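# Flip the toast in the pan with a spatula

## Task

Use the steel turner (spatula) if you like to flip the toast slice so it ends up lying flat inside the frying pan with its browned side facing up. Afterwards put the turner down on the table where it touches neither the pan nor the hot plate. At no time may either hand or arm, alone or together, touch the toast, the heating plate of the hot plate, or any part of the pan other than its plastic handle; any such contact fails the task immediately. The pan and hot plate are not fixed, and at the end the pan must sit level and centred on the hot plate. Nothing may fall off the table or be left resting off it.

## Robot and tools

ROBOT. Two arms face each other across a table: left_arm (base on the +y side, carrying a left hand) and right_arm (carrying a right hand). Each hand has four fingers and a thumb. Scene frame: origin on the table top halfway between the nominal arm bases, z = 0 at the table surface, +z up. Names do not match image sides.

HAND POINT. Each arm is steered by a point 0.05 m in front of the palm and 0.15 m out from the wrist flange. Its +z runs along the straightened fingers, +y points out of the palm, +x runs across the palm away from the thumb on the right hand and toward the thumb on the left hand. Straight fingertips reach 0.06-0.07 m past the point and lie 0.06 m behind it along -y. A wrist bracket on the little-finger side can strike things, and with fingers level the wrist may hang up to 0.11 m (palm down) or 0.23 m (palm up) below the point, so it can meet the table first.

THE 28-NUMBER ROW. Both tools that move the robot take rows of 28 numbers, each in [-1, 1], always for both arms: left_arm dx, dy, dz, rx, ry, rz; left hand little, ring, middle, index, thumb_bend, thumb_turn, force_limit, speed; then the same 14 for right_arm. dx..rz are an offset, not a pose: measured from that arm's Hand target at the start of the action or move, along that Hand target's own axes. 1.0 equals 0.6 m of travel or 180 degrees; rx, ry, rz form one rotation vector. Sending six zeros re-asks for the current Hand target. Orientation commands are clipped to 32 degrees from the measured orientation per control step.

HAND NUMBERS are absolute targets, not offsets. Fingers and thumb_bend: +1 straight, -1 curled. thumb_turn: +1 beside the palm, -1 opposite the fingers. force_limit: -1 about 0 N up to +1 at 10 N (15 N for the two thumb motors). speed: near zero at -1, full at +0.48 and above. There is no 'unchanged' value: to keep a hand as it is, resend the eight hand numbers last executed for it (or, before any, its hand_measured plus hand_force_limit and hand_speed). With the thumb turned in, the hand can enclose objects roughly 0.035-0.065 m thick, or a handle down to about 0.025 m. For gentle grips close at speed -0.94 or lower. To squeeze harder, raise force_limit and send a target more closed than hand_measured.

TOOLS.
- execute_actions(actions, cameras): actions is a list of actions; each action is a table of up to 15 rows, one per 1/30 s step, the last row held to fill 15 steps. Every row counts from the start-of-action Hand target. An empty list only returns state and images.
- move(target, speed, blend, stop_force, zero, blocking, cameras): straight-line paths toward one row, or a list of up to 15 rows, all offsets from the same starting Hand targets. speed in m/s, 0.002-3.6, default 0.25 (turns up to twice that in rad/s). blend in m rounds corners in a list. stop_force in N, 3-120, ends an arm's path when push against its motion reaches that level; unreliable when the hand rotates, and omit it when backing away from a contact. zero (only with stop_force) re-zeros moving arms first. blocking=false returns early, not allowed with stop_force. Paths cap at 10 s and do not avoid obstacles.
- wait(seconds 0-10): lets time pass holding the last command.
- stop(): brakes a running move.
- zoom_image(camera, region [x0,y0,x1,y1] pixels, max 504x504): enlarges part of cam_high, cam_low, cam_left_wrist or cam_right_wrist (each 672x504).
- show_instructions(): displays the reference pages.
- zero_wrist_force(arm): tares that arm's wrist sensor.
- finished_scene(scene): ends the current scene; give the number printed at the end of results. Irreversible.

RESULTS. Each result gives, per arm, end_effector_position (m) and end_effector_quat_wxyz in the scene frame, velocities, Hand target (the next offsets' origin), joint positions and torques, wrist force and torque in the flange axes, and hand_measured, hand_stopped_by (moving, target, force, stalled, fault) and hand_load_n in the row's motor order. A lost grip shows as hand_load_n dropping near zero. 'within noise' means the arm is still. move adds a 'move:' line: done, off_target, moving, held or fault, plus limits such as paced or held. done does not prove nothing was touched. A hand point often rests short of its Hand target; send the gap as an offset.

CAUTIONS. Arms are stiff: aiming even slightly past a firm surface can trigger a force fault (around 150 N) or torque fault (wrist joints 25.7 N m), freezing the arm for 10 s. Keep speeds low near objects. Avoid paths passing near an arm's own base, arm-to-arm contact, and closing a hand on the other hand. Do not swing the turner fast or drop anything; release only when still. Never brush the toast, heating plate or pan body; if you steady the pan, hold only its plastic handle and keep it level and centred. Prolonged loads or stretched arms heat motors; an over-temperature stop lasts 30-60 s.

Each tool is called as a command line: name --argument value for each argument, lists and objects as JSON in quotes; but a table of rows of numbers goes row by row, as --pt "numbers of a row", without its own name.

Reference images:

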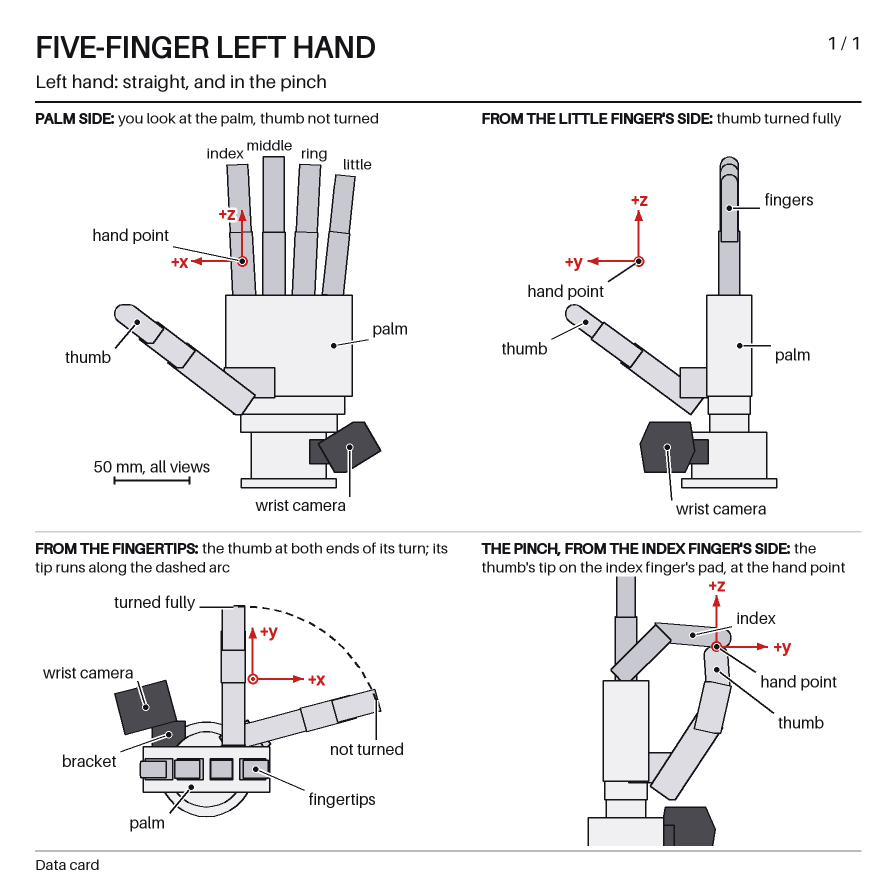

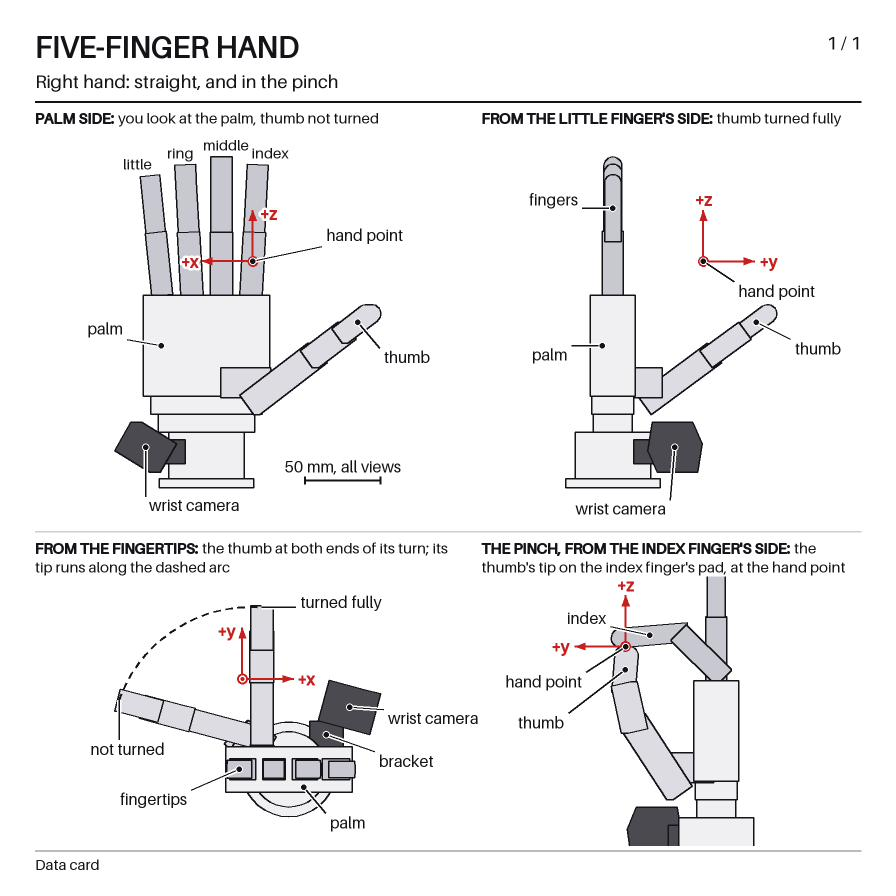

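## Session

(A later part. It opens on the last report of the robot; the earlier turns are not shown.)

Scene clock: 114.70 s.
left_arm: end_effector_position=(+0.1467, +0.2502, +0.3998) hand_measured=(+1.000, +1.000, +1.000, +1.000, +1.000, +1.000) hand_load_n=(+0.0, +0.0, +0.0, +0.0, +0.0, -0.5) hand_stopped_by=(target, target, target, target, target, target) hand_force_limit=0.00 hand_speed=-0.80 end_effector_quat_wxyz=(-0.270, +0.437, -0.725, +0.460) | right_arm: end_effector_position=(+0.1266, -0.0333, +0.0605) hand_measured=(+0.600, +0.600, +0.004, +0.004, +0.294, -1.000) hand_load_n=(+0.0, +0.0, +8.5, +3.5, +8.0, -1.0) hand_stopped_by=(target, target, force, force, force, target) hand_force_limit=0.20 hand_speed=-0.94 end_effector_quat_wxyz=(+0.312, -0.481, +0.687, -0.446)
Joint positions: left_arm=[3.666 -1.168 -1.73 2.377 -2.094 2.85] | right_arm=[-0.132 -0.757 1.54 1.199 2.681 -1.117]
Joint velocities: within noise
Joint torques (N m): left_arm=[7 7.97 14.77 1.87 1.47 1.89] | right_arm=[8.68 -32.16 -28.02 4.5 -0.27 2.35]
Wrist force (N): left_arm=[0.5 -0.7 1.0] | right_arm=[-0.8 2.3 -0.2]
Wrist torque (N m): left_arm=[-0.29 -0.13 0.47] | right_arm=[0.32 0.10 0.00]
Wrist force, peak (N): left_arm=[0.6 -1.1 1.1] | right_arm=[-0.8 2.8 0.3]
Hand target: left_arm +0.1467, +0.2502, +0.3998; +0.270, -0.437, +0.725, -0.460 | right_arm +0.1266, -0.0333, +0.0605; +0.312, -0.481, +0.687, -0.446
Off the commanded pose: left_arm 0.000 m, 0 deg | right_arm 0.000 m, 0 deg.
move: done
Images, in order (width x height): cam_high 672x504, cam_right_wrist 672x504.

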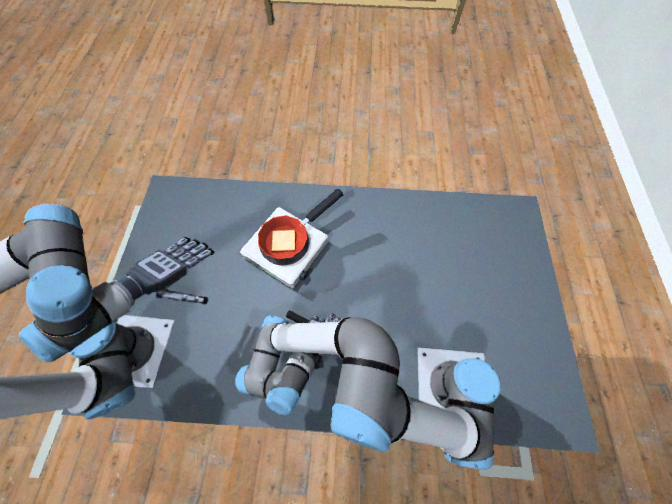

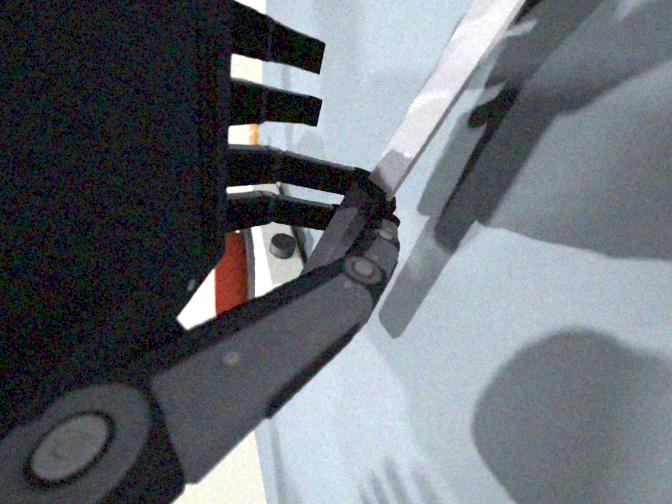

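move --target '[0,0,0,0,0,0,1,1,1,1,1,1,0,-0.8,0,0.0578,0.0258,0,0,0,0.6,0.6,-0.5,-0.5,-0.4,-1,0.2,-0.94]' --speed 0.04 --stop_force 4 --cameras '["cam_right_wrist","cam_low"]'

Scene clock: 119.93 s.
left_arm: end_effector_position=(+0.1467, +0.2502, +0.3998) hand_measured=(+1.000, +1.000, +1.000, +1.000, +1.000, +1.000) hand_load_n=(+0.0, +0.0, +0.0, +0.0, +0.0, +0.0) hand_stopped_by=(target, target, target, target, target, target) hand_force_limit=0.00 hand_speed=-0.80 end_effector_quat_wxyz=(-0.270, +0.437, -0.725, +0.460) | right_arm: end_effector_position=(+0.1266, -0.0333, +0.0225) hand_measured=(+0.600, +0.600, +0.004, +0.004, +0.294, -1.000) hand_load_n=(+0.0, +0.0, +8.0, +2.5, +8.5, +1.5) hand_stopped_by=(target, target, force, force, force, target) hand_force_limit=0.20 hand_speed=-0.94 end_effector_quat_wxyz=(+0.312, -0.481, +0.687, -0.446)
Joint positions: left_arm=[3.666 -1.168 -1.73 2.377 -2.094 2.85] | right_arm=[-0.132 -0.691 1.539 1.135 2.681 -1.117]
Joint velocities: within noise
Joint torques (N m): left_arm=[7.28 7.81 14.17 1.6 1.58 1.98] | right_arm=[-4.56 -33.53 -25.85 0.77 2.02 -2.84]
Wrist force (N): left_arm=[0.4 -0.6 0.7] | right_arm=[-1.3 1.1 -0.9]
Wrist torque (N m): left_arm=[-0.25 -0.12 0.46] | right_arm=[0.37 0.17 -0.15]
Wrist force, peak (N): left_arm=[0.7 -0.8 1.2] | right_arm=[-0.9 2.6 0.1]
Hand target: left_arm +0.1467, +0.2502, +0.3998; +0.270, -0.437, +0.725, -0.460 | right_arm +0.1266, -0.0333, +0.0225; +0.312, -0.481, +0.687, -0.446
Off the commanded pose: left_arm 0.000 m, 0 deg | right_arm 0.000 m, 0 deg.
move: done
Images, in order (width x height): cam_low 672x504, cam_right_wrist 672x504.

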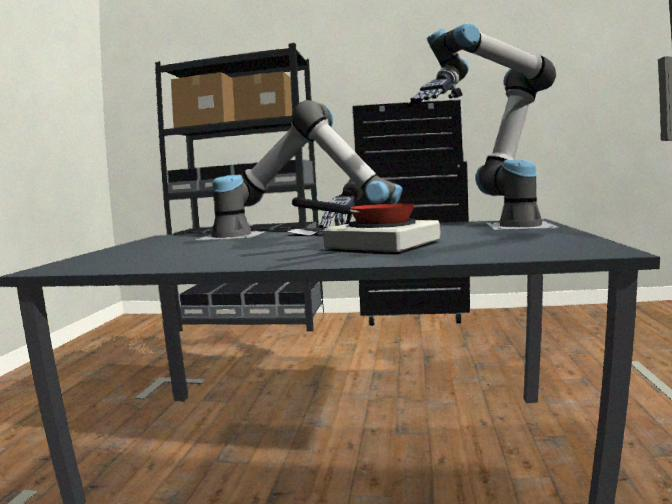

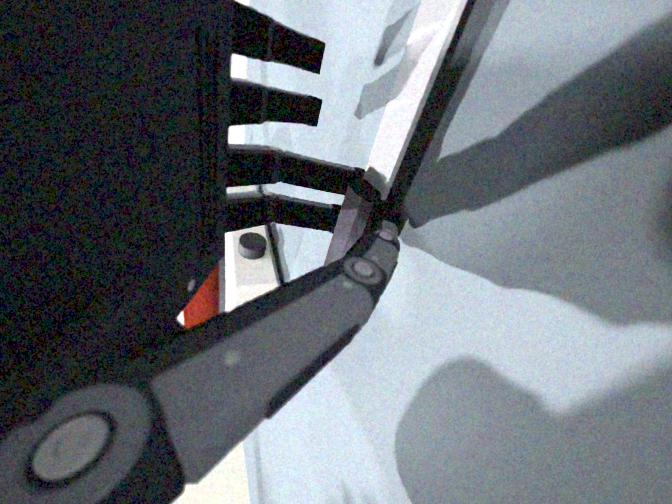

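move --target '[0,0,0,0,0,0,1,1,1,1,1,1,0,-0.8,0,0,0,0,0,0,0.6,0.6,0.3,0.3,0.5,-1,0.2,-0.7]' --cameras '["cam_right_wrist"]'

move --target '[0,0,0,0,0,0,1,1,1,1,1,1,0,-0.8,0,-0.0457,-0.0204,0,0,0,0.6,0.6,0.3,0.3,0.5,-1,0.2,-0.7]' --speed 0.05 --cameras '["cam_right_wrist"]'

Scene clock: 125.23 s.
left_arm: end_effector_position=(+0.1467, +0.2502, +0.3998) hand_measured=(+1.000, +1.000, +1.000, +1.000, +1.000, +1.000) hand_load_n=(+0.0, -0.5, +0.0, +0.0, +0.0, -0.5) hand_stopped_by=(target, target, target, target, target, target) hand_force_limit=0.00 hand_speed=-0.80 end_effector_quat_wxyz=(-0.270, +0.437, -0.725, +0.460) | right_arm: end_effector_position=(+0.1266, -0.0333, +0.0225) hand_measured=(+0.600, +0.600, +0.300, +0.300, +0.500, -1.000) hand_load_n=(+0.0, +0.0, +0.0, +0.0, +0.0, +0.0) hand_stopped_by=(target, target, target, target, target, target) hand_force_limit=0.20 hand_speed=-0.70 end_effector_quat_wxyz=(+0.312, -0.481, +0.687, -0.446)
Joint positions: left_arm=[3.666 -1.168 -1.73 2.377 -2.094 2.85] | right_arm=[-0.132 -0.691 1.539 1.135 2.681 -1.117]
Joint velocities: within noise
Joint torques (N m): left_arm=[6.99 8.06 15.04 1.71 1.7 2] | right_arm=[-9.34 -33.84 -23.78 0.88 3.06 -2.73]
Wrist force (N): left_arm=[0.5 -0.5 1.0] | right_arm=[-0.6 0.9 -0.7]
Wrist torque (N m): left_arm=[-0.27 -0.14 0.46] | right_arm=[0.30 0.11 -0.08]
Wrist force, peak (N): left_arm=[0.4 -0.9 1.3] | right_arm=[-1.4 1.1 -0.8]
Hand target: left_arm +0.1467, +0.2502, +0.3998; +0.270, -0.437, +0.725, -0.460 | right_arm +0.1266, -0.0333, +0.0225; +0.312, -0.481, +0.687, -0.446
Off the commanded pose: left_arm 0.000 m, 0 deg | right_arm 0.000 m, 0 deg.
move: done
Images, in order (width x height): cam_right_wrist 672x504.

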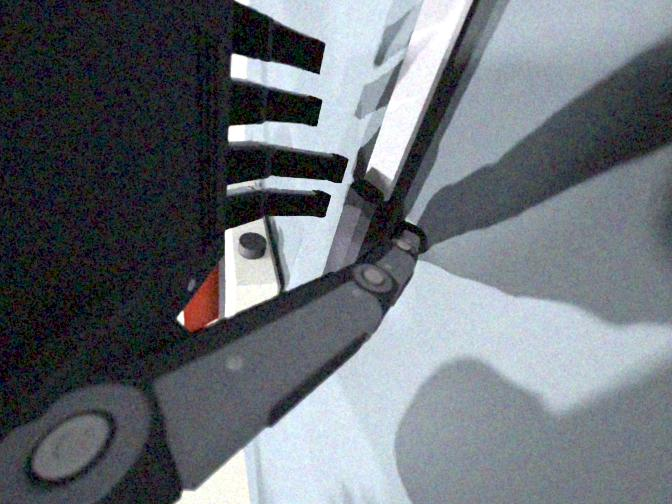

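Scene clock: 126.27 s.
left_arm: end_effector_position=(+0.1467, +0.2502, +0.3998) hand_measured=(+1.000, +1.000, +1.000, +1.000, +1.000, +1.000) hand_load_n=(+0.0, +0.0, +0.0, +0.0, +0.0, +0.0) hand_stopped_by=(target, target, target, target, target, target) hand_force_limit=0.00 hand_speed=-0.80 end_effector_quat_wxyz=(-0.270, +0.437, -0.725, +0.460) | right_arm: end_effector_position=(+0.1266, -0.0333, +0.0524) hand_measured=(+0.600, +0.600, +0.300, +0.300, +0.500, -1.000) hand_load_n=(+0.0, +0.0, +0.0, +0.0, +0.0, +0.0) hand_stopped_by=(target, target, target, target, target, target) hand_force_limit=0.20 hand_speed=-0.70 end_effector_quat_wxyz=(+0.312, -0.481, +0.687, -0.446)
Joint positions: left_arm=[3.666 -1.168 -1.73 2.377 -2.094 2.85] | right_arm=[-0.132 -0.743 1.541 1.185 2.681 -1.117]
Joint velocities: within noise
Joint torques (N m): left_arm=[6.84 7.37 15.52 1.79 1.72 1.74] | right_arm=[-2.99 -58.05 -11.77 3.99 2.25 2.27]
Wrist force (N): left_arm=[0.3 -0.7 1.0] | right_arm=[-0.6 0.9 -0.7]
Wrist torque (N m): left_arm=[-0.28 -0.12 0.46] | right_arm=[0.29 0.12 -0.09]
Wrist force, peak (N): left_arm=[0.5 -1.0 1.2] | right_arm=[-0.7 1.4 -0.4]
Hand target: left_arm +0.1467, +0.2502, +0.3998; +0.270, -0.437, +0.725, -0.460 | right_arm +0.1266, -0.0333, +0.0525; +0.312, -0.481, +0.687, -0.446
Off the commanded pose: left_arm 0.000 m, 0 deg | right_arm 0.000 m, 0 deg.
move: done
Images, in order (width x height): cam_right_wrist 672x504.

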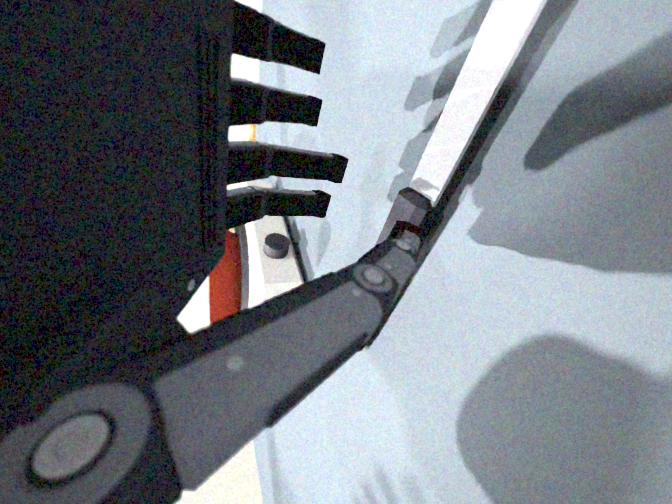

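move --pt "0 0 0 0 0 0 1 1 1 1 1 1 0 -0.8 0 -0.3045 -0.1357 0 0 0 0.6 0.6 0.3 0.3 0.5 -1 0.2 -0.7" --pt "0 0 0 0 0 0 1 1 1 1 1 1 0 -0.8 0.127 -0.36 -0.011 0 -0.2335 -0.104 0.6 0.6 0.3 0.3 0.5 -1 0.2 -0.7" --pt "0 0 0 0 0 0 1 1 1 1 1 1 0 -0.8 0.387 -0.5405 0.1895 0 -0.467 -0.208 0.6 0.6 0.3 0.3 0.5 -1 0.2 -0.7" --speed 0.25 --blend 0.03 --cameras '["cam_high"]'

zoom_image --camera "cam_high" --region '[240, 220, 400, 380]'

Scene clock: 136.67 s.
left_arm: end_effector_position=(+0.1467, +0.2502, +0.3998) hand_measured=(+1.000, +1.000, +1.000, +1.000, +1.000, +1.000) hand_load_n=(+0.0, +0.0, +0.0, +0.0, +0.0, -0.5) hand_stopped_by=(target, target, target, target, target, target) hand_force_limit=0.00 hand_speed=-0.80 end_effector_quat_wxyz=(-0.270, +0.437, -0.725, +0.460) | right_arm: end_effector_position=(+0.1269, -0.0329, +0.1128) hand_measured=(+0.600, +0.600, +0.300, +0.300, +0.500, -1.000) hand_load_n=(+0.0, +0.0, +0.0, +0.0, +0.0, +0.0) hand_stopped_by=(target, target, target, target, target, target) hand_force_limit=0.20 hand_speed=-0.70 end_effector_quat_wxyz=(+0.313, -0.481, +0.687, -0.445)
Joint positions: left_arm=[3.666 -1.168 -1.73 2.377 -2.094 2.85] | right_arm=[-0.133 -0.84 1.527 1.29 2.682 -1.121]
Joint velocities: within noise
Joint torques (N m): left_arm=[6.49 7.34 15.81 1.51 1.4 1.83] | right_arm=[7.14 -28.62 -0.32 0.74 -0.54 0.31]
Wrist force (N): left_arm=[0.2 -0.6 0.8] | right_arm=[-0.6 1.0 -0.6]
Wrist torque (N m): left_arm=[-0.26 -0.10 0.46] | right_arm=[0.33 0.12 -0.06]
Wrist force, peak (N): left_arm=[0.4 -1.0 1.2] | right_arm=[-0.7 -4.0 -2.9]
Hand target: left_arm +0.1467, +0.2502, +0.3998; +0.270, -0.437, +0.725, -0.460 | right_arm +0.1269, -0.0329, +0.1127; +0.313, -0.481, +0.687, -0.445 (not the last commanded pose)
Off the commanded pose: left_arm 0.000 m, 0 deg | right_arm 0.382 m, 92 deg.
move: held (right_arm; a check stopped the path); path passed 0 of 3 targets; limits=held
pose unreachable (right arm): on one or more control steps of this call, first in action 0 (counted from 0), this arm could not follow its commanded pose, so it was not sent that pose on those steps. It may still have moved: this result reports where it is.
cause: moving toward the commanded pose would bring two parts of the arm too close to each other (joints 4 (wrist 1) to 6 (wrist 3) lie between them).
Images, in order (width x height): cam_high 672x504.

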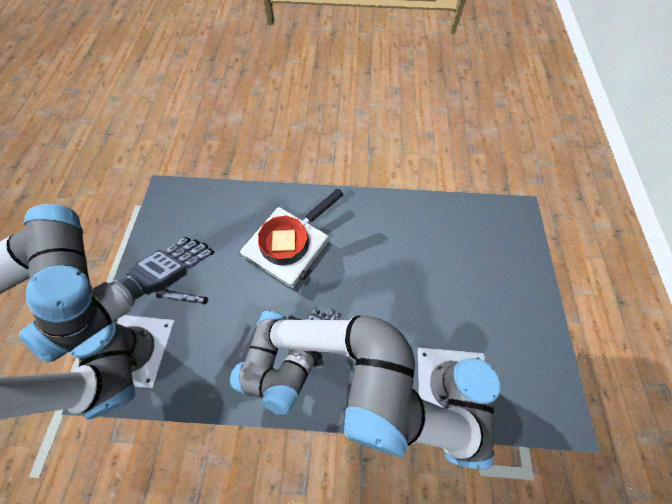

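Scaled by 3.150.

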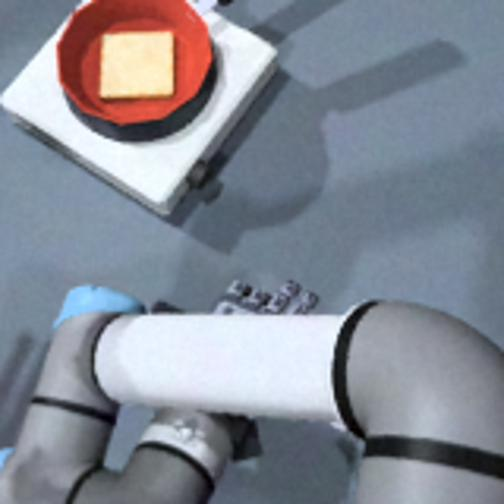

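move --target '[0,0,0,0,0,0,1,1,1,1,1,1,0,-0.8,0.0225,-0.0395,0.0888,0,-0.2335,-0.104,0.6,0.6,0.3,0.3,0.5,-1,0.2,-0.7]' --speed 0.15 --cameras '["cam_high"]'

Scene clock: 142.90 s.
left_arm: end_effector_position=(+0.1467, +0.2502, +0.3998) hand_measured=(+1.000, +1.000, +1.000, +1.000, +1.000, +1.000) hand_load_n=(+0.0, +0.0, -0.5, +0.0, +0.0, +0.0) hand_stopped_by=(target, target, target, target, target, target) hand_force_limit=0.00 hand_speed=-0.80 end_effector_quat_wxyz=(-0.270, +0.437, -0.725, +0.460) | right_arm: end_effector_position=(+0.1771, -0.0655, +0.1126) hand_measured=(+0.600, +0.600, +0.300, +0.300, +0.500, -1.000) hand_load_n=(+0.5, +0.0, +0.0, +0.0, +0.0, +0.0) hand_stopped_by=(target, target, target, target, target, target) hand_force_limit=0.20 hand_speed=-0.70 end_effector_quat_wxyz=(+0.463, -0.711, +0.444, -0.288)
Joint positions: left_arm=[3.666 -1.168 -1.73 2.377 -2.094 2.85] | right_arm=[-0.492 -1.521 2.148 -0.132 2.114 -2.868]
Joint velocities: within noise
Joint torques (N m): left_arm=[5.99 7.5 16.43 1.65 1.13 1.88] | right_arm=[-10.58 -31.85 -3.86 -1.74 -1.58 -2.87]
Wrist force (N): left_arm=[0.4 -0.7 1.1] | right_arm=[-0.4 1.0 -0.5]
Wrist torque (N m): left_arm=[-0.29 -0.12 0.46] | right_arm=[0.31 0.11 -0.04]
Wrist force, peak (N): left_arm=[0.5 -0.8 1.3] | right_arm=[-0.9 1.4 -0.6]
Hand target: left_arm +0.1467, +0.2502, +0.3998; +0.270, -0.437, +0.725, -0.460 | right_arm +0.1771, -0.0655, +0.1126; -0.463, +0.711, -0.444, +0.288
Off the commanded pose: left_arm 0.000 m, 0 deg | right_arm 0.000 m, 0 deg.
move: done
Images, in order (width x height): cam_high 672x504.

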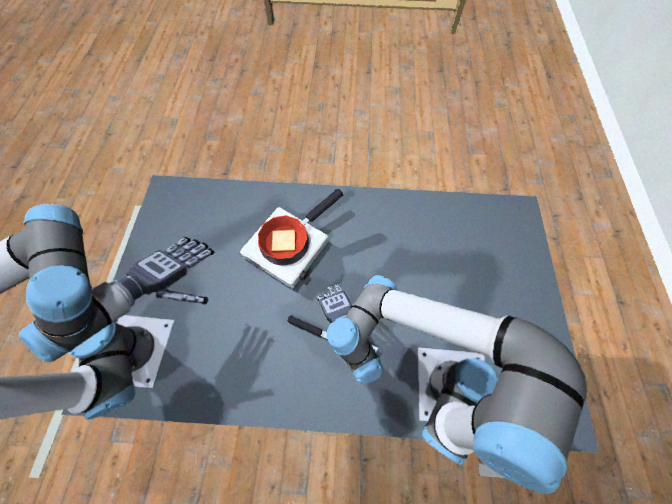

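move --target '[0,0,0,0,0,0,1,1,1,1,1,1,0,-0.8,0.4107,-0.2768,-0.1567,0,-0.2335,-0.104,0.6,0.6,0.3,0.3,0.5,-1,0.2,-0.7]' --speed 0.25 --cameras '["cam_high"]'

zoom_image --camera "cam_high" --region '[240, 220, 400, 380]'

Scene clock: 148.93 s.
left_arm: end_effector_position=(+0.1467, +0.2502, +0.3998) hand_measured=(+1.000, +1.000, +1.000, +1.000, +1.000, +1.000) hand_load_n=(+0.0, -0.5, +0.0, -0.5, +0.0, +0.0) hand_stopped_by=(target, target, target, target, target, target) hand_force_limit=0.00 hand_speed=-0.80 end_effector_quat_wxyz=(-0.270, +0.437, -0.725, +0.460) | right_arm: end_effector_position=(+0.2691, -0.2952, +0.3021) hand_measured=(+0.600, +0.600, +0.300, +0.300, +0.500, -1.000) hand_load_n=(+0.0, +0.0, +0.0, +0.0, +0.0, +0.0) hand_stopped_by=(target, target, target, target, target, target) hand_force_limit=0.20 hand_speed=-0.70 end_effector_quat_wxyz=(+0.539, -0.828, +0.131, -0.085)
Joint positions: left_arm=[3.666 -1.168 -1.73 2.377 -2.094 2.85] | right_arm=[-2.086 -1.679 2.131 1.584 0.471 -5.223]
Joint velocities: within noise
Joint torques (N m): left_arm=[7.09 6.11 17.5 1.47 1.12 1.93] | right_arm=[-11.15 1.65 -1.91 4.29 -2.85 -2.87]
Wrist force (N): left_arm=[0.4 -0.7 0.8] | right_arm=[-0.6 0.9 -0.1]
Wrist torque (N m): left_arm=[-0.27 -0.12 0.47] | right_arm=[0.25 0.10 -0.09]
Wrist force, peak (N): left_arm=[0.4 -0.9 1.3] | right_arm=[-1.2 1.4 -0.3]
Hand target: left_arm +0.1467, +0.2502, +0.3998; +0.270, -0.437, +0.725, -0.460 | right_arm +0.2690, -0.2952, +0.3021; -0.539, +0.828, -0.131, +0.085
Off the commanded pose: left_arm 0.000 m, 0 deg | right_arm 0.000 m, 0 deg.
move: done
Images, in order (width x height): cam_high 672x504.

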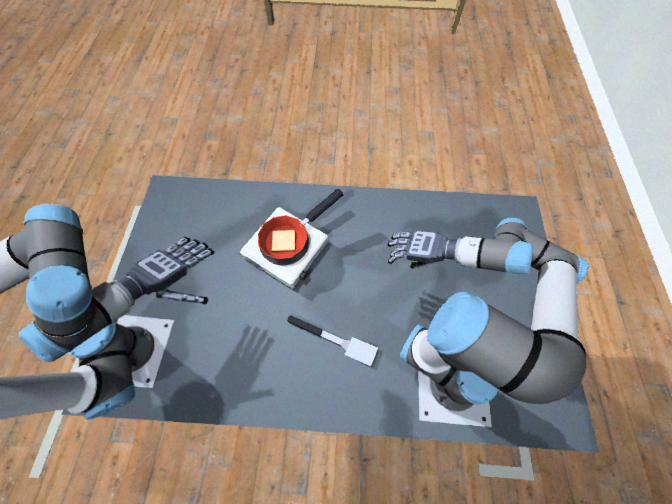

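Scaled by 3.150.

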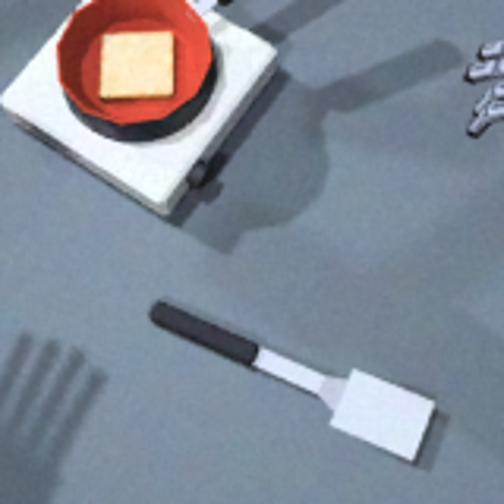

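move --target '[0.3417,0.2063,0.3565,0,-0.0467,-0.0208,0.6,0.6,0.3,0.3,0.45,-1,0.5,-0.5,0,0,0,0,0,0,0.6,0.6,0.3,0.3,0.5,-1,0.2,-0.7]' --speed 0.2 --cameras '["cam_high","cam_left_wrist"]'

Scene clock: 157.70 s.
left_arm: end_effector_position=(+0.1716, +0.0016, +0.1982) hand_measured=(+0.600, +0.600, +0.300, +0.300, +0.450, -1.000) hand_load_n=(+0.0, -0.5, +0.0, +0.0, +0.0, +0.0) hand_stopped_by=(target, target, target, target, target, target) hand_force_limit=0.50 hand_speed=-0.50 end_effector_quat_wxyz=(-0.307, +0.493, -0.688, +0.435) | right_arm: end_effector_position=(+0.2690, -0.2952, +0.3021) hand_measured=(+0.600, +0.600, +0.300, +0.300, +0.500, -1.000) hand_load_n=(+0.0, +0.0, +0.0, +0.0, +0.0, +0.5) hand_stopped_by=(target, target, target, target, target, target) hand_force_limit=0.20 hand_speed=-0.70 end_effector_quat_wxyz=(+0.539, -0.828, +0.131, -0.085)
Joint positions: left_arm=[3.389 -1.961 -1.496 2.71 -2.452 2.514] | right_arm=[-2.086 -1.679 2.131 1.584 0.471 -5.224]
Joint velocities: within noise
Joint torques (N m): left_arm=[-6.98 25.22 33.03 -3.73 -3.69 -2.77] | right_arm=[-10.82 0.79 -3.65 4.04 -2.27 -2.85]
Wrist force (N): left_arm=[0.7 -0.4 1.2] | right_arm=[-0.4 0.9 -0.3]
Wrist torque (N m): left_arm=[-0.21 -0.16 0.50] | right_arm=[0.26 0.07 -0.07]
Wrist force, peak (N): left_arm=[1.3 0.2 1.7] | right_arm=[-0.8 1.2 -0.3]
Hand target: left_arm +0.1716, +0.0016, +0.1982; +0.307, -0.493, +0.688, -0.435 | right_arm +0.2690, -0.2952, +0.3021; -0.539, +0.828, -0.131, +0.085
Off the commanded pose: left_arm 0.000 m, 0 deg | right_arm 0.000 m, 0 deg.
move: done
Images, in order (width x height): cam_high 672x504, cam_left_wrist 672x504.

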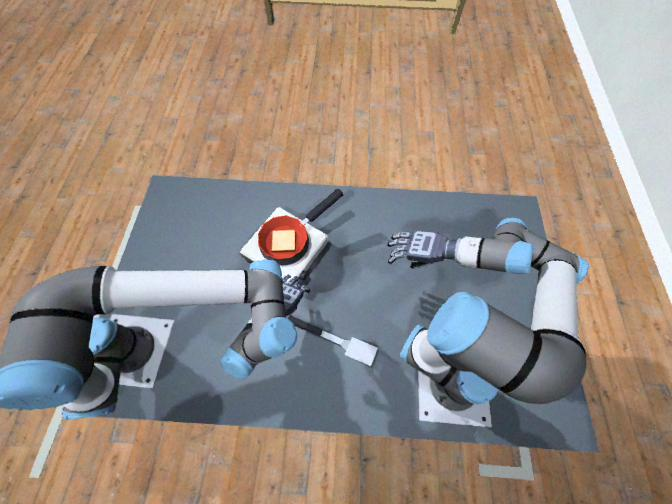

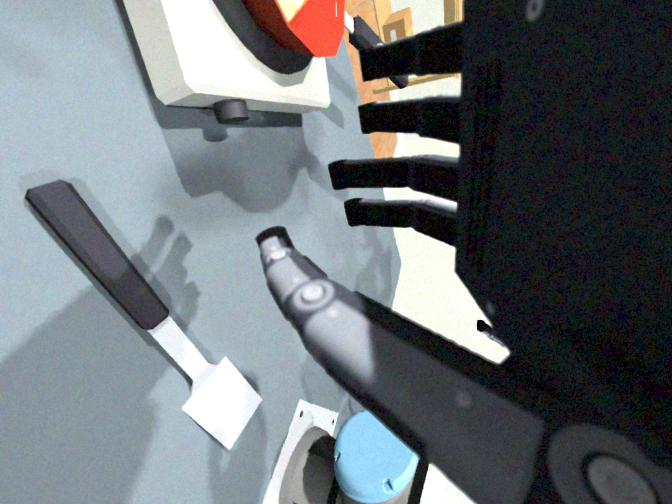

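move --target '[0,0.2284,0.1018,0,0,0,0.6,0.6,0.3,0.3,0.45,-1,0.5,-0.5,0,0,0,0,0,0,0.6,0.6,0.3,0.3,0.5,-1,0.2,-0.7]' --speed 0.1 --stop_force 4 --cameras '["cam_high","cam_left_wrist"]'

Scene clock: 163.50 s.
left_arm: end_effector_position=(+0.1673, +0.0020, +0.0482) hand_measured=(+0.600, +0.600, +0.300, +0.300, +0.450, -1.000) hand_load_n=(+0.0, +0.0, +0.0, +0.0, +0.0, +0.0) hand_stopped_by=(target, target, target, target, target, target) hand_force_limit=0.50 hand_speed=-0.50 end_effector_quat_wxyz=(-0.307, +0.493, -0.688, +0.435) | right_arm: end_effector_position=(+0.2690, -0.2952, +0.3021) hand_measured=(+0.600, +0.600, +0.300, +0.300, +0.500, -1.000) hand_load_n=(+0.0, +0.5, +0.0, +0.0, +0.0, +0.0) hand_stopped_by=(target, target, target, target, target, target) hand_force_limit=0.20 hand_speed=-0.70 end_effector_quat_wxyz=(+0.539, -0.828, +0.131, -0.085)
Joint positions: left_arm=[3.38 -2.128 -1.672 3.045 -2.458 2.504] | right_arm=[-2.086 -1.679 2.131 1.584 0.471 -5.224]
Joint velocities: within noise
Joint torques (N m): left_arm=[-7.55 28.94 2.91 1.5 -3.62 2.4] | right_arm=[-10.59 0.77 -8.95 3.8 -0.88 -2.79]
Wrist force (N): left_arm=[0.5 -0.6 1.1] | right_arm=[-0.4 1.2 -0.1]
Wrist torque (N m): left_arm=[-0.23 -0.13 0.51] | right_arm=[0.31 0.06 -0.06]
Wrist force, peak (N): left_arm=[0.8 -0.2 1.5] | right_arm=[-0.7 1.2 -0.2]
Hand target: left_arm +0.1673, +0.0020, +0.0482; +0.307, -0.493, +0.688, -0.435 | right_arm +0.2690, -0.2952, +0.3021; -0.539, +0.828, -0.131, +0.085
Off the commanded pose: left_arm 0.000 m, 0 deg | right_arm 0.000 m, 0 deg.
move: done
Images, in order (width x height): cam_high 672x504, cam_left_wrist 672x504.

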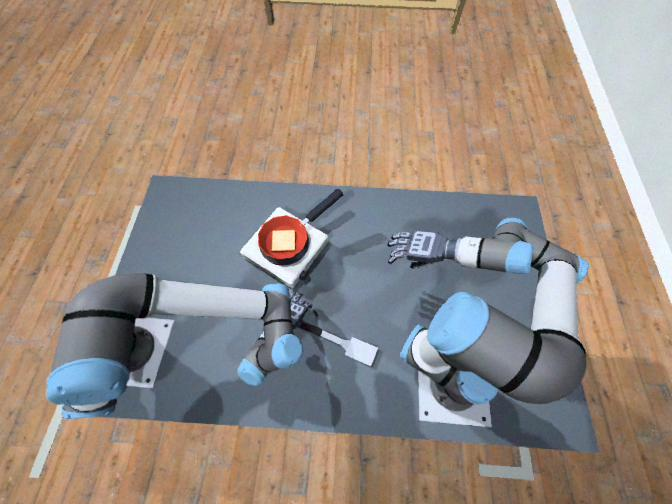

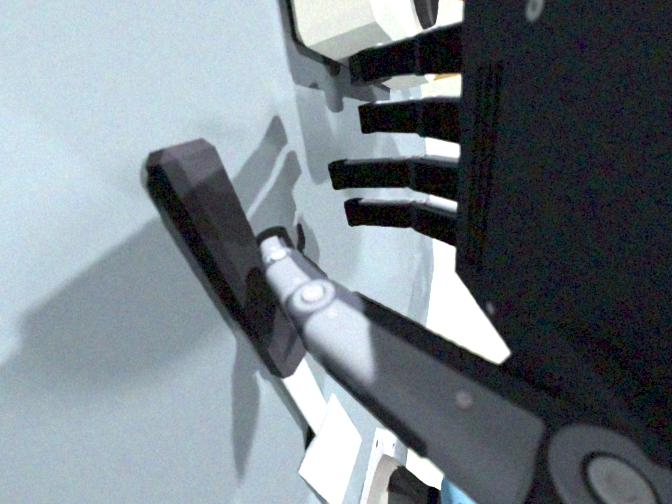

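move --target '[0,0.0335,0.0149,0,0,0,0.6,0.6,0.3,0.3,0.45,-1,0.5,-0.5,0,0,0,0,0,0,0.6,0.6,0.3,0.3,0.5,-1,0.2,-0.7]' --speed 0.04 --stop_force 3 --cameras '["cam_left_wrist"]'

Scene clock: 173.37 s.
left_arm: end_effector_position=(+0.1669, +0.0021, +0.0362) hand_measured=(+0.600, +0.600, +0.300, +0.300, +0.450, -1.000) hand_load_n=(+0.0, +0.0, +0.0, +0.0, -1.5, -0.5) hand_stopped_by=(target, target, target, target, target, target) hand_force_limit=0.50 hand_speed=-0.50 end_effector_quat_wxyz=(-0.307, +0.493, -0.688, +0.435) | right_arm: end_effector_position=(+0.2690, -0.2952, +0.3021) hand_measured=(+0.600, +0.600, +0.300, +0.300, +0.500, -1.000) hand_load_n=(+0.0, +0.0, +0.0, +0.0, +0.0, +0.0) hand_stopped_by=(target, target, target, target, target, target) hand_force_limit=0.20 hand_speed=-0.70 end_effector_quat_wxyz=(+0.539, -0.828, +0.131, -0.085)
Joint positions: left_arm=[3.379 -2.146 -1.68 3.071 -2.459 2.503] | right_arm=[-2.086 -1.679 2.131 1.584 0.471 -5.224]
Joint velocities: within noise
Joint torques (N m): left_arm=[8.38 42.23 27.22 -3.34 1.94 2.64] | right_arm=[-10.28 0.38 -12.64 3.53 0.31 -2.75]
Wrist force (N): left_arm=[0.7 -3.0 -0.9] | right_arm=[-0.5 0.9 -0.1]
Wrist torque (N m): left_arm=[-0.34 -0.20 0.55] | right_arm=[0.25 0.07 -0.07]
Wrist force, peak (N): left_arm=[1.3 -22.2 -22.2] | right_arm=[-0.7 1.1 -0.3]
Hand target: left_arm +0.1669, +0.0021, +0.0362; +0.307, -0.493, +0.688, -0.435 (not the last commanded pose) | right_arm +0.2690, -0.2952, +0.3021; -0.539, +0.828, -0.131, +0.085
Off the commanded pose: left_arm 0.010 m, 0 deg | right_arm 0.000 m, 0 deg.
move: contact (left_arm)
Images, in order (width x height): cam_left_wrist 672x504.

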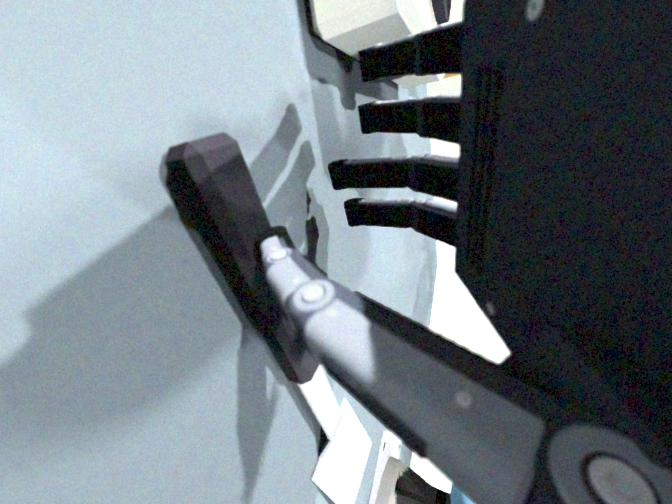

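move --pt "0 -0.0457 -0.0203 0 0 0 0.6 0.6 0.3 0.3 0.45 -1 0.5 -0.5 0 0 0 0 0 0 0.6 0.6 0.3 0.3 0.5 -1 0.2 -0.7" --pt "0.05 -0.0322 -0.0508 0 0 0 0.6 0.6 0.3 0.3 0.45 -1 0.5 -0.5 0 0 0 0 0 0 0.6 0.6 0.3 0.3 0.5 -1 0.2 -0.7" --speed 0.06 --cameras '["cam_left_wrist","cam_high"]'

zoom_image --camera "cam_high" --region '[240, 220, 400, 380]'

Scene clock: 182.43 s.
left_arm: end_effector_position=(+0.1391, -0.0198, +0.0670) hand_measured=(+0.600, +0.600, +0.300, +0.300, +0.450, -1.000) hand_load_n=(+0.0, +0.0, +0.0, +0.0, +0.0, +0.0) hand_stopped_by=(target, target, target, target, target, target) hand_force_limit=0.50 hand_speed=-0.50 end_effector_quat_wxyz=(-0.307, +0.493, -0.688, +0.435) | right_arm: end_effector_position=(+0.2690, -0.2952, +0.3021) hand_measured=(+0.600, +0.600, +0.300, +0.300, +0.500, -1.000) hand_load_n=(+0.0, +0.0, +0.0, +0.0, +0.0, +0.0) hand_stopped_by=(target, target, target, target, target, target) hand_force_limit=0.20 hand_speed=-0.70 end_effector_quat_wxyz=(+0.539, -0.828, +0.131, -0.084)
Joint positions: left_arm=[3.314 -2.165 -1.562 2.913 -2.505 2.429] | right_arm=[-2.086 -1.679 2.131 1.584 0.471 -5.224]
Joint velocities: within noise
Joint torques (N m): left_arm=[-7.75 29.36 30.3 -3.82 -4.01 -2.47] | right_arm=[-10.14 0.57 -16.51 3.37 0.46 -2.75]
Wrist force (N): left_arm=[0.7 -0.5 0.7] | right_arm=[-0.4 1.1 -0.3]
Wrist torque (N m): left_arm=[-0.21 -0.16 0.47] | right_arm=[0.29 0.07 -0.06]
Wrist force, peak (N): left_arm=[0.7 -3.2 -1.2] | right_arm=[-0.7 1.2 -0.2]
Hand target: left_arm +0.1391, -0.0198, +0.0670; +0.307, -0.493, +0.688, -0.435 | right_arm +0.2690, -0.2952, +0.3021; -0.539, +0.828, -0.131, +0.085
Off the commanded pose: left_arm 0.000 m, 0 deg | right_arm 0.000 m, 0 deg.
move: done
Images, in order (width x height): cam_high 672x504, cam_left_wrist 672x504.

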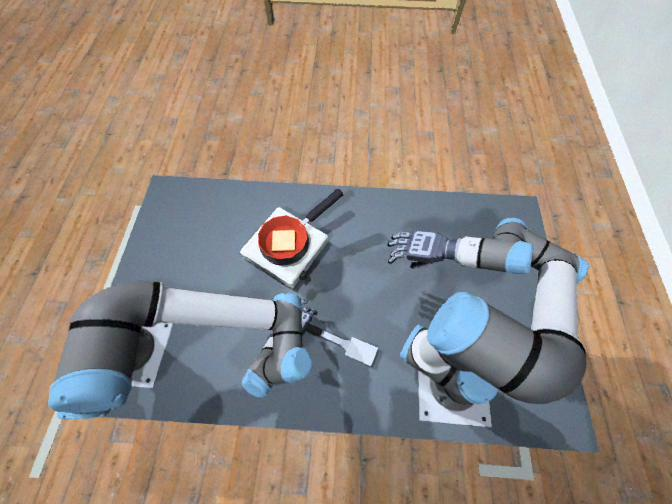

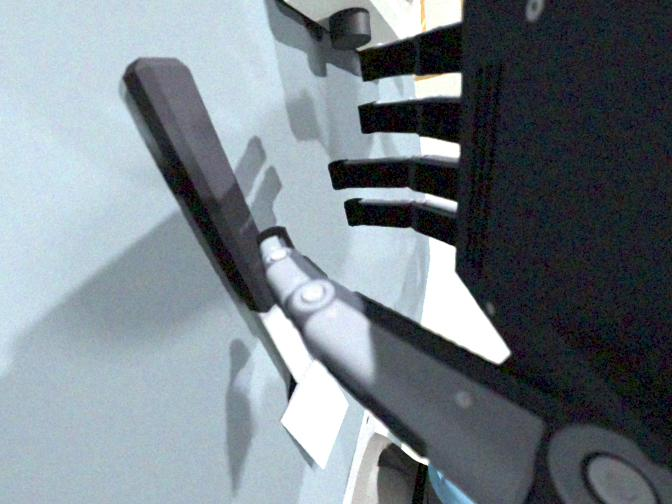

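Scaled by 3.150.

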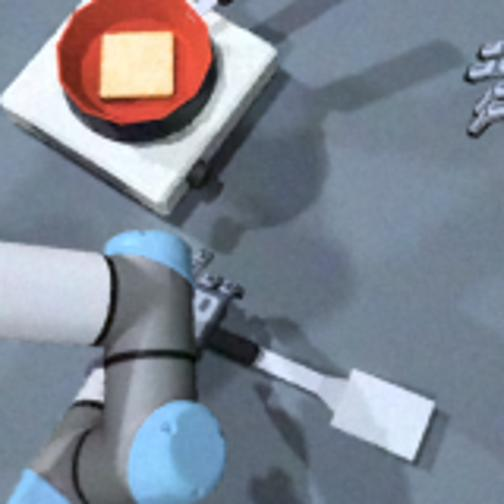

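move --target '[0,0.0457,0.0203,0,0,0,0.6,0.6,0.3,0.3,0.45,-1,0.5,-0.5,0,0,0,0,0,0,0.6,0.6,0.3,0.3,0.5,-1,0.2,-0.7]' --speed 0.03 --stop_force 3 --cameras '["cam_left_wrist"]'

Scene clock: 195.63 s.
left_arm: end_effector_position=(+0.1382, -0.0197, +0.0370) hand_measured=(+0.600, +0.600, +0.300, +0.300, +0.450, -1.000) hand_load_n=(+0.0, +0.0, +0.0, -0.5, +0.0, +0.0) hand_stopped_by=(target, target, target, target, target, target) hand_force_limit=0.50 hand_speed=-0.50 end_effector_quat_wxyz=(-0.307, +0.493, -0.688, +0.435) | right_arm: end_effector_position=(+0.2690, -0.2952, +0.3021) hand_measured=(+0.600, +0.600, +0.300, +0.300, +0.500, -1.000) hand_load_n=(+0.0, +0.0, +0.0, +0.0, +0.0, +0.0) hand_stopped_by=(target, target, target, target, target, target) hand_force_limit=0.20 hand_speed=-0.70 end_effector_quat_wxyz=(+0.539, -0.828, +0.131, -0.084)
Joint positions: left_arm=[3.312 -2.207 -1.583 2.973 -2.506 2.426] | right_arm=[-2.086 -1.679 2.131 1.584 0.471 -5.224]
Joint velocities: within noise
Joint torques (N m): left_arm=[-8.23 30.65 3.59 1.48 -3.76 -1.17] | right_arm=[-9.18 0.58 -21.58 3.25 0.35 -2.83]
Wrist force (N): left_arm=[0.6 -0.6 1.0] | right_arm=[-0.5 1.1 -0.2]
Wrist torque (N m): left_arm=[-0.24 -0.14 0.48] | right_arm=[0.28 0.08 -0.07]
Wrist force, peak (N): left_arm=[1.1 -0.8 0.8] | right_arm=[-0.9 1.1 -0.2]
Hand target: left_arm +0.1382, -0.0197, +0.0370; +0.307, -0.493, +0.688, -0.435 | right_arm +0.2690, -0.2952, +0.3021; -0.539, +0.828, -0.131, +0.085
Off the commanded pose: left_arm 0.000 m, 0 deg | right_arm 0.000 m, 0 deg.
move: done
Images, in order (width x height): cam_left_wrist 672x504.

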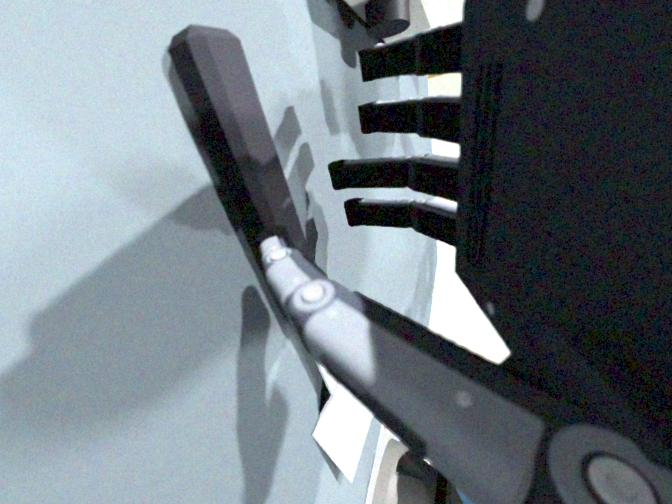

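move --pt "0 -0.0305 -0.0135 0 0 0 0.6 0.6 0.3 0.3 0.45 -1 0.5 -0.5 0 0 0 0 0 0 0.6 0.6 0.3 0.3 0.5 -1 0.2 -0.7" --pt "0 -0.021 -0.0348 0 0 0 0.6 0.6 0.3 0.3 0.45 -1 0.5 -0.5 0 0 0 0 0 0 0.6 0.6 0.3 0.3 0.5 -1 0.2 -0.7" --pt "0 0.0277 -0.013 0 0 0 0.6 0.6 0.3 0.3 0.45 -1 0.5 -0.5 0 0 0 0 0 0 0.6 0.6 0.3 0.3 0.5 -1 0.2 -0.7" --speed 0.04 --stop_force 3 --cameras '["cam_left_wrist"]'

Scene clock: 202.63 s.
left_arm: end_effector_position=(+0.1247, -0.0151, +0.0254) hand_measured=(+0.600, +0.600, +0.300, +0.300, +0.450, -1.000) hand_load_n=(+0.0, +0.0, +0.0, +0.0, +0.0, +0.0) hand_stopped_by=(target, target, target, target, target, target) hand_force_limit=0.50 hand_speed=-0.50 end_effector_quat_wxyz=(-0.307, +0.493, -0.688, +0.435) | right_arm: end_effector_position=(+0.2690, -0.2952, +0.3021) hand_measured=(+0.600, +0.600, +0.300, +0.300, +0.500, -1.000) hand_load_n=(+0.0, +0.0, +0.0, +0.0, +0.0, +0.0) hand_stopped_by=(target, target, target, target, target, target) hand_force_limit=0.20 hand_speed=-0.70 end_effector_quat_wxyz=(+0.539, -0.828, +0.131, -0.084)
Joint positions: left_arm=[3.286 -2.225 -1.594 2.976 -2.524 2.393] | right_arm=[-2.086 -1.679 2.131 1.584 0.471 -5.224]
Joint velocities: within noise
Joint torques (N m): left_arm=[-8.52 30.94 2.88 1.22 -3.87 0.66] | right_arm=[-9.48 0.55 -26.02 2.94 0.36 -2.76]
Wrist force (N): left_arm=[0.2 -0.6 1.0] | right_arm=[-0.6 1.0 -0.1]
Wrist torque (N m): left_arm=[-0.25 -0.07 0.47] | right_arm=[0.27 0.10 -0.08]
Wrist force, peak (N): left_arm=[0.6 -1.4 0.9] | right_arm=[-0.7 1.2 0.0]
Hand target: left_arm +0.1247, -0.0151, +0.0254; +0.307, -0.493, +0.688, -0.435 | right_arm +0.2690, -0.2952, +0.3021; -0.539, +0.828, -0.131, +0.085
Off the commanded pose: left_arm 0.000 m, 0 deg | right_arm 0.000 m, 0 deg.
move: done
Images, in order (width x height): cam_left_wrist 672x504.

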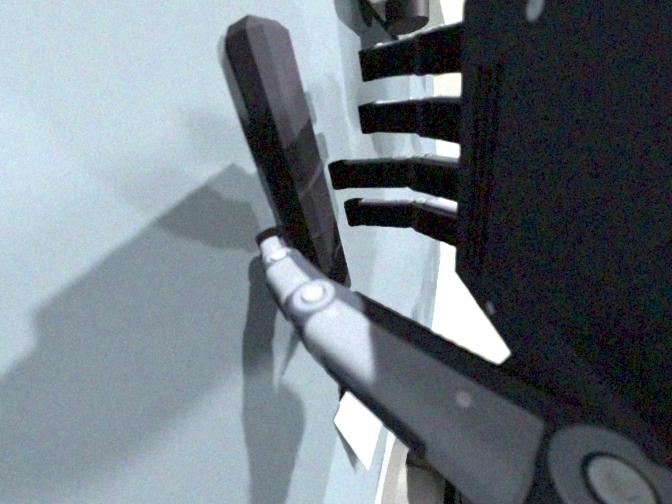

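move --target '[0,0.0061,0.0027,0,0,0,0.6,0.6,0.3,0.3,0.45,-1,0.5,-0.5,0,0,0,0,0,0,0.6,0.6,0.3,0.3,0.5,-1,0.2,-0.7]' --speed 0.02 --stop_force 3 --cameras '["cam_left_wrist"]'

move --target '[0,0,0,0,0,0,0.6,0.6,-0.4,-0.4,-0.3,-1,0,-0.94,0,0,0,0,0,0,0.6,0.6,0.3,0.3,0.5,-1,0.2,-0.7]' --cameras '["cam_left_wrist"]'

move --target '[0,0,0,0,0,0,0.6,0.6,-0.5,-0.5,-0.4,-1,0.7,-0.94,0,0,0,0,0,0,0.6,0.6,0.3,0.3,0.5,-1,0.2,-0.7]' --cameras '["cam_left_wrist"]'

Scene clock: 207.83 s.
left_arm: end_effector_position=(+0.1246, -0.0151, +0.0214) hand_measured=(+0.600, +0.600, +0.300, +0.300, +0.450, -1.000) hand_load_n=(+0.0, +0.0, +0.0, +0.0, +0.0, +0.0) hand_stopped_by=(target, target, target, target, target, target) hand_force_limit=0.50 hand_speed=-0.50 end_effector_quat_wxyz=(-0.307, +0.493, -0.688, +0.435) | right_arm: end_effector_position=(+0.2690, -0.2952, +0.3021) hand_measured=(+0.600, +0.600, +0.300, +0.300, +0.500, -1.000) hand_load_n=(+0.0, +0.0, +0.0, +0.0, +0.0, +0.0) hand_stopped_by=(target, target, target, target, target, target) hand_force_limit=0.20 hand_speed=-0.70 end_effector_quat_wxyz=(+0.539, -0.828, +0.131, -0.085)
Joint positions: left_arm=[3.286 -2.231 -1.596 2.984 -2.524 2.393] | right_arm=[-2.086 -1.679 2.131 1.584 0.471 -5.224]
Joint velocities: within noise
Joint torques (N m): left_arm=[-7.35 30.05 2.53 1.27 -3.78 -2.72] | right_arm=[-8.97 -0.04 -28.9 2.73 0.39 -2.65]
Wrist force (N): left_arm=[0.4 -0.8 0.9] | right_arm=[-0.4 1.0 -0.2]
Wrist torque (N m): left_arm=[-0.27 -0.10 0.48] | right_arm=[0.28 0.07 -0.07]
Wrist force, peak (N): left_arm=[0.4 -1.0 1.1] | right_arm=[-0.4 1.4 -0.4]
Hand target: left_arm +0.1246, -0.0151, +0.0214; +0.307, -0.493, +0.688, -0.435 | right_arm +0.2690, -0.2952, +0.3021; -0.539, +0.828, -0.131, +0.085
Off the commanded pose: left_arm 0.000 m, 0 deg | right_arm 0.000 m, 0 deg.
move: done
Images, in order (width x height): cam_left_wrist 672x504.

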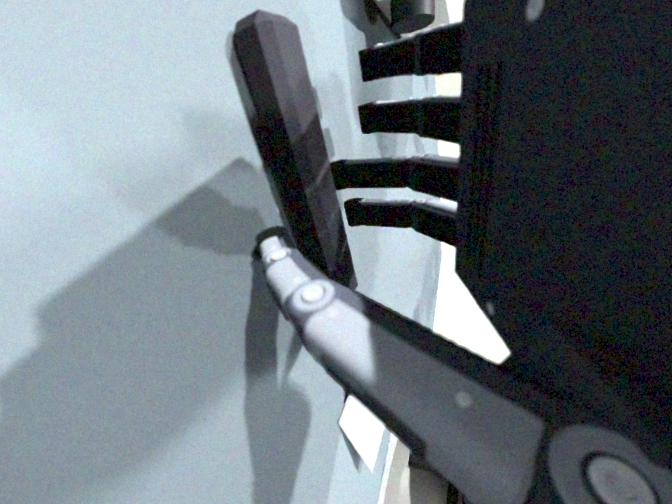

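Scene clock: 209.83 s.
left_arm: end_effector_position=(+0.1246, -0.0151, +0.0214) hand_measured=(+0.600, +0.600, +0.008, +0.002, +0.300, -1.000) hand_load_n=(+0.0, +0.0, +5.0, +5.5, +8.0, +0.0) hand_stopped_by=(target, target, force, force, force, target) hand_force_limit=0.00 hand_speed=-0.94 end_effector_quat_wxyz=(-0.307, +0.493, -0.688, +0.435) | right_arm: end_effector_position=(+0.2690, -0.2952, +0.3021) hand_measured=(+0.600, +0.600, +0.300, +0.300, +0.500, -1.000) hand_load_n=(+0.0, +0.0, +0.0, +0.0, +0.0, +0.0) hand_stopped_by=(target, target, target, target, target, target) hand_force_limit=0.20 hand_speed=-0.70 end_effector_quat_wxyz=(+0.539, -0.828, +0.131, -0.085)
Joint positions: left_arm=[3.286 -2.231 -1.596 2.984 -2.524 2.393] | right_arm=[-2.086 -1.679 2.131 1.584 0.471 -5.224]
Joint velocities: within noise
Joint torques (N m): left_arm=[-7.16 31.64 2.91 1.26 -3.26 -2.45] | right_arm=[-9 0.29 -28.54 2.64 0.41 -2.65]
Wrist force (N): left_arm=[0.5 -1.1 0.6] | right_arm=[-0.7 0.8 -0.2]
Wrist torque (N m): left_arm=[-0.27 -0.19 0.46] | right_arm=[0.25 0.12 -0.09]
Wrist force, peak (N): left_arm=[0.4 -0.9 1.5] | right_arm=[-0.7 1.1 -0.3]
Hand target: left_arm +0.1246, -0.0151, +0.0214; +0.307, -0.493, +0.688, -0.435 | right_arm +0.2690, -0.2952, +0.3021; -0.539, +0.828, -0.131, +0.085
Off the commanded pose: left_arm 0.000 m, 0 deg | right_arm 0.000 m, 0 deg.
move: done
Images, in order (width x height): cam_left_wrist 672x504.

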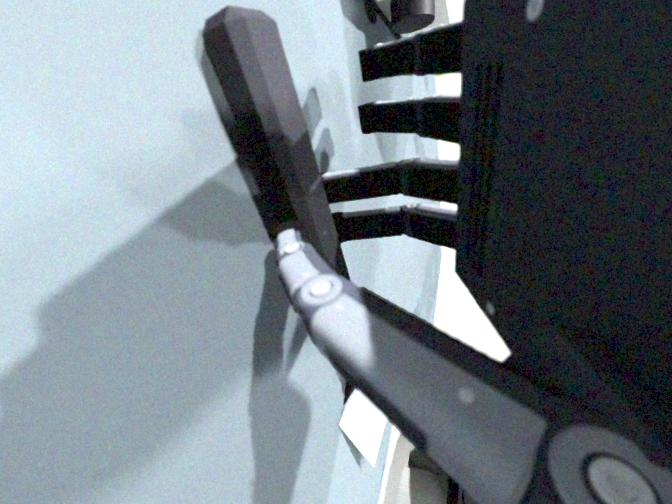

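Scene clock: 210.33 s.
left_arm: end_effector_position=(+0.1246, -0.0151, +0.0214) hand_measured=(+0.600, +0.600, +0.000, -0.006, +0.298, -1.000) hand_load_n=(+0.0, +0.0, +8.5, +8.5, +12.0, +0.0) hand_stopped_by=(target, target, force, force, force, target) hand_force_limit=0.70 hand_speed=-0.94 end_effector_quat_wxyz=(-0.307, +0.493, -0.688, +0.435) | right_arm: end_effector_position=(+0.2690, -0.2952, +0.3021) hand_measured=(+0.600, +0.600, +0.300, +0.300, +0.500, -1.000) hand_load_n=(-0.5, +0.0, +0.0, +0.0, +0.0, +0.0) hand_stopped_by=(target, target, target, target, target, target) hand_force_limit=0.20 hand_speed=-0.70 end_effector_quat_wxyz=(+0.539, -0.828, +0.131, -0.085)
Joint positions: left_arm=[3.286 -2.231 -1.596 2.984 -2.524 2.393] | right_arm=[-2.086 -1.679 2.131 1.584 0.471 -5.224]
Joint velocities: within noise
Joint torques (N m): left_arm=[-6.22 31.44 3.42 0.59 -3.27 -2.39] | right_arm=[-8.45 -0.26 -28.64 2.64 0.36 -2.67]
Wrist force (N): left_arm=[1.3 -1.9 0.7] | right_arm=[-0.4 1.0 -0.1]
Wrist torque (N m): left_arm=[-0.32 -0.17 0.47] | right_arm=[0.26 0.07 -0.07]
Wrist force, peak (N): left_arm=[1.4 -2.2 0.9] | right_arm=[-0.6 1.1 -0.1]
Hand target: left_arm +0.1246, -0.0151, +0.0214; +0.307, -0.493, +0.688, -0.435 | right_arm +0.2690, -0.2952, +0.3021; -0.539, +0.828, -0.131, +0.085
Off the commanded pose: left_arm 0.000 m, 0 deg | right_arm 0.000 m, 0 deg.
move: done
Images, in order (width x height): cam_left_wrist 672x504.

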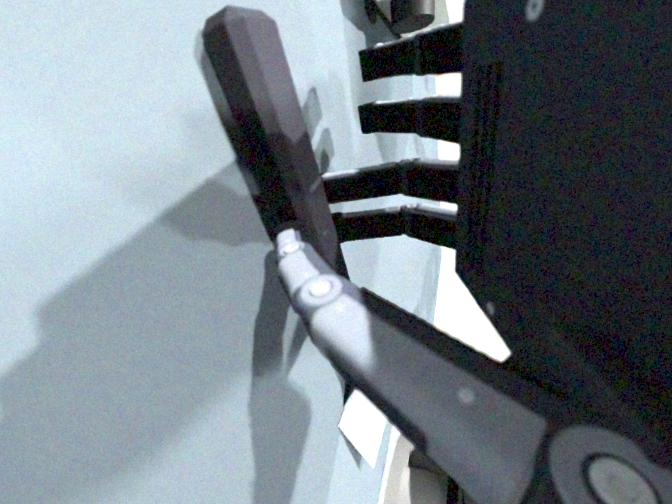

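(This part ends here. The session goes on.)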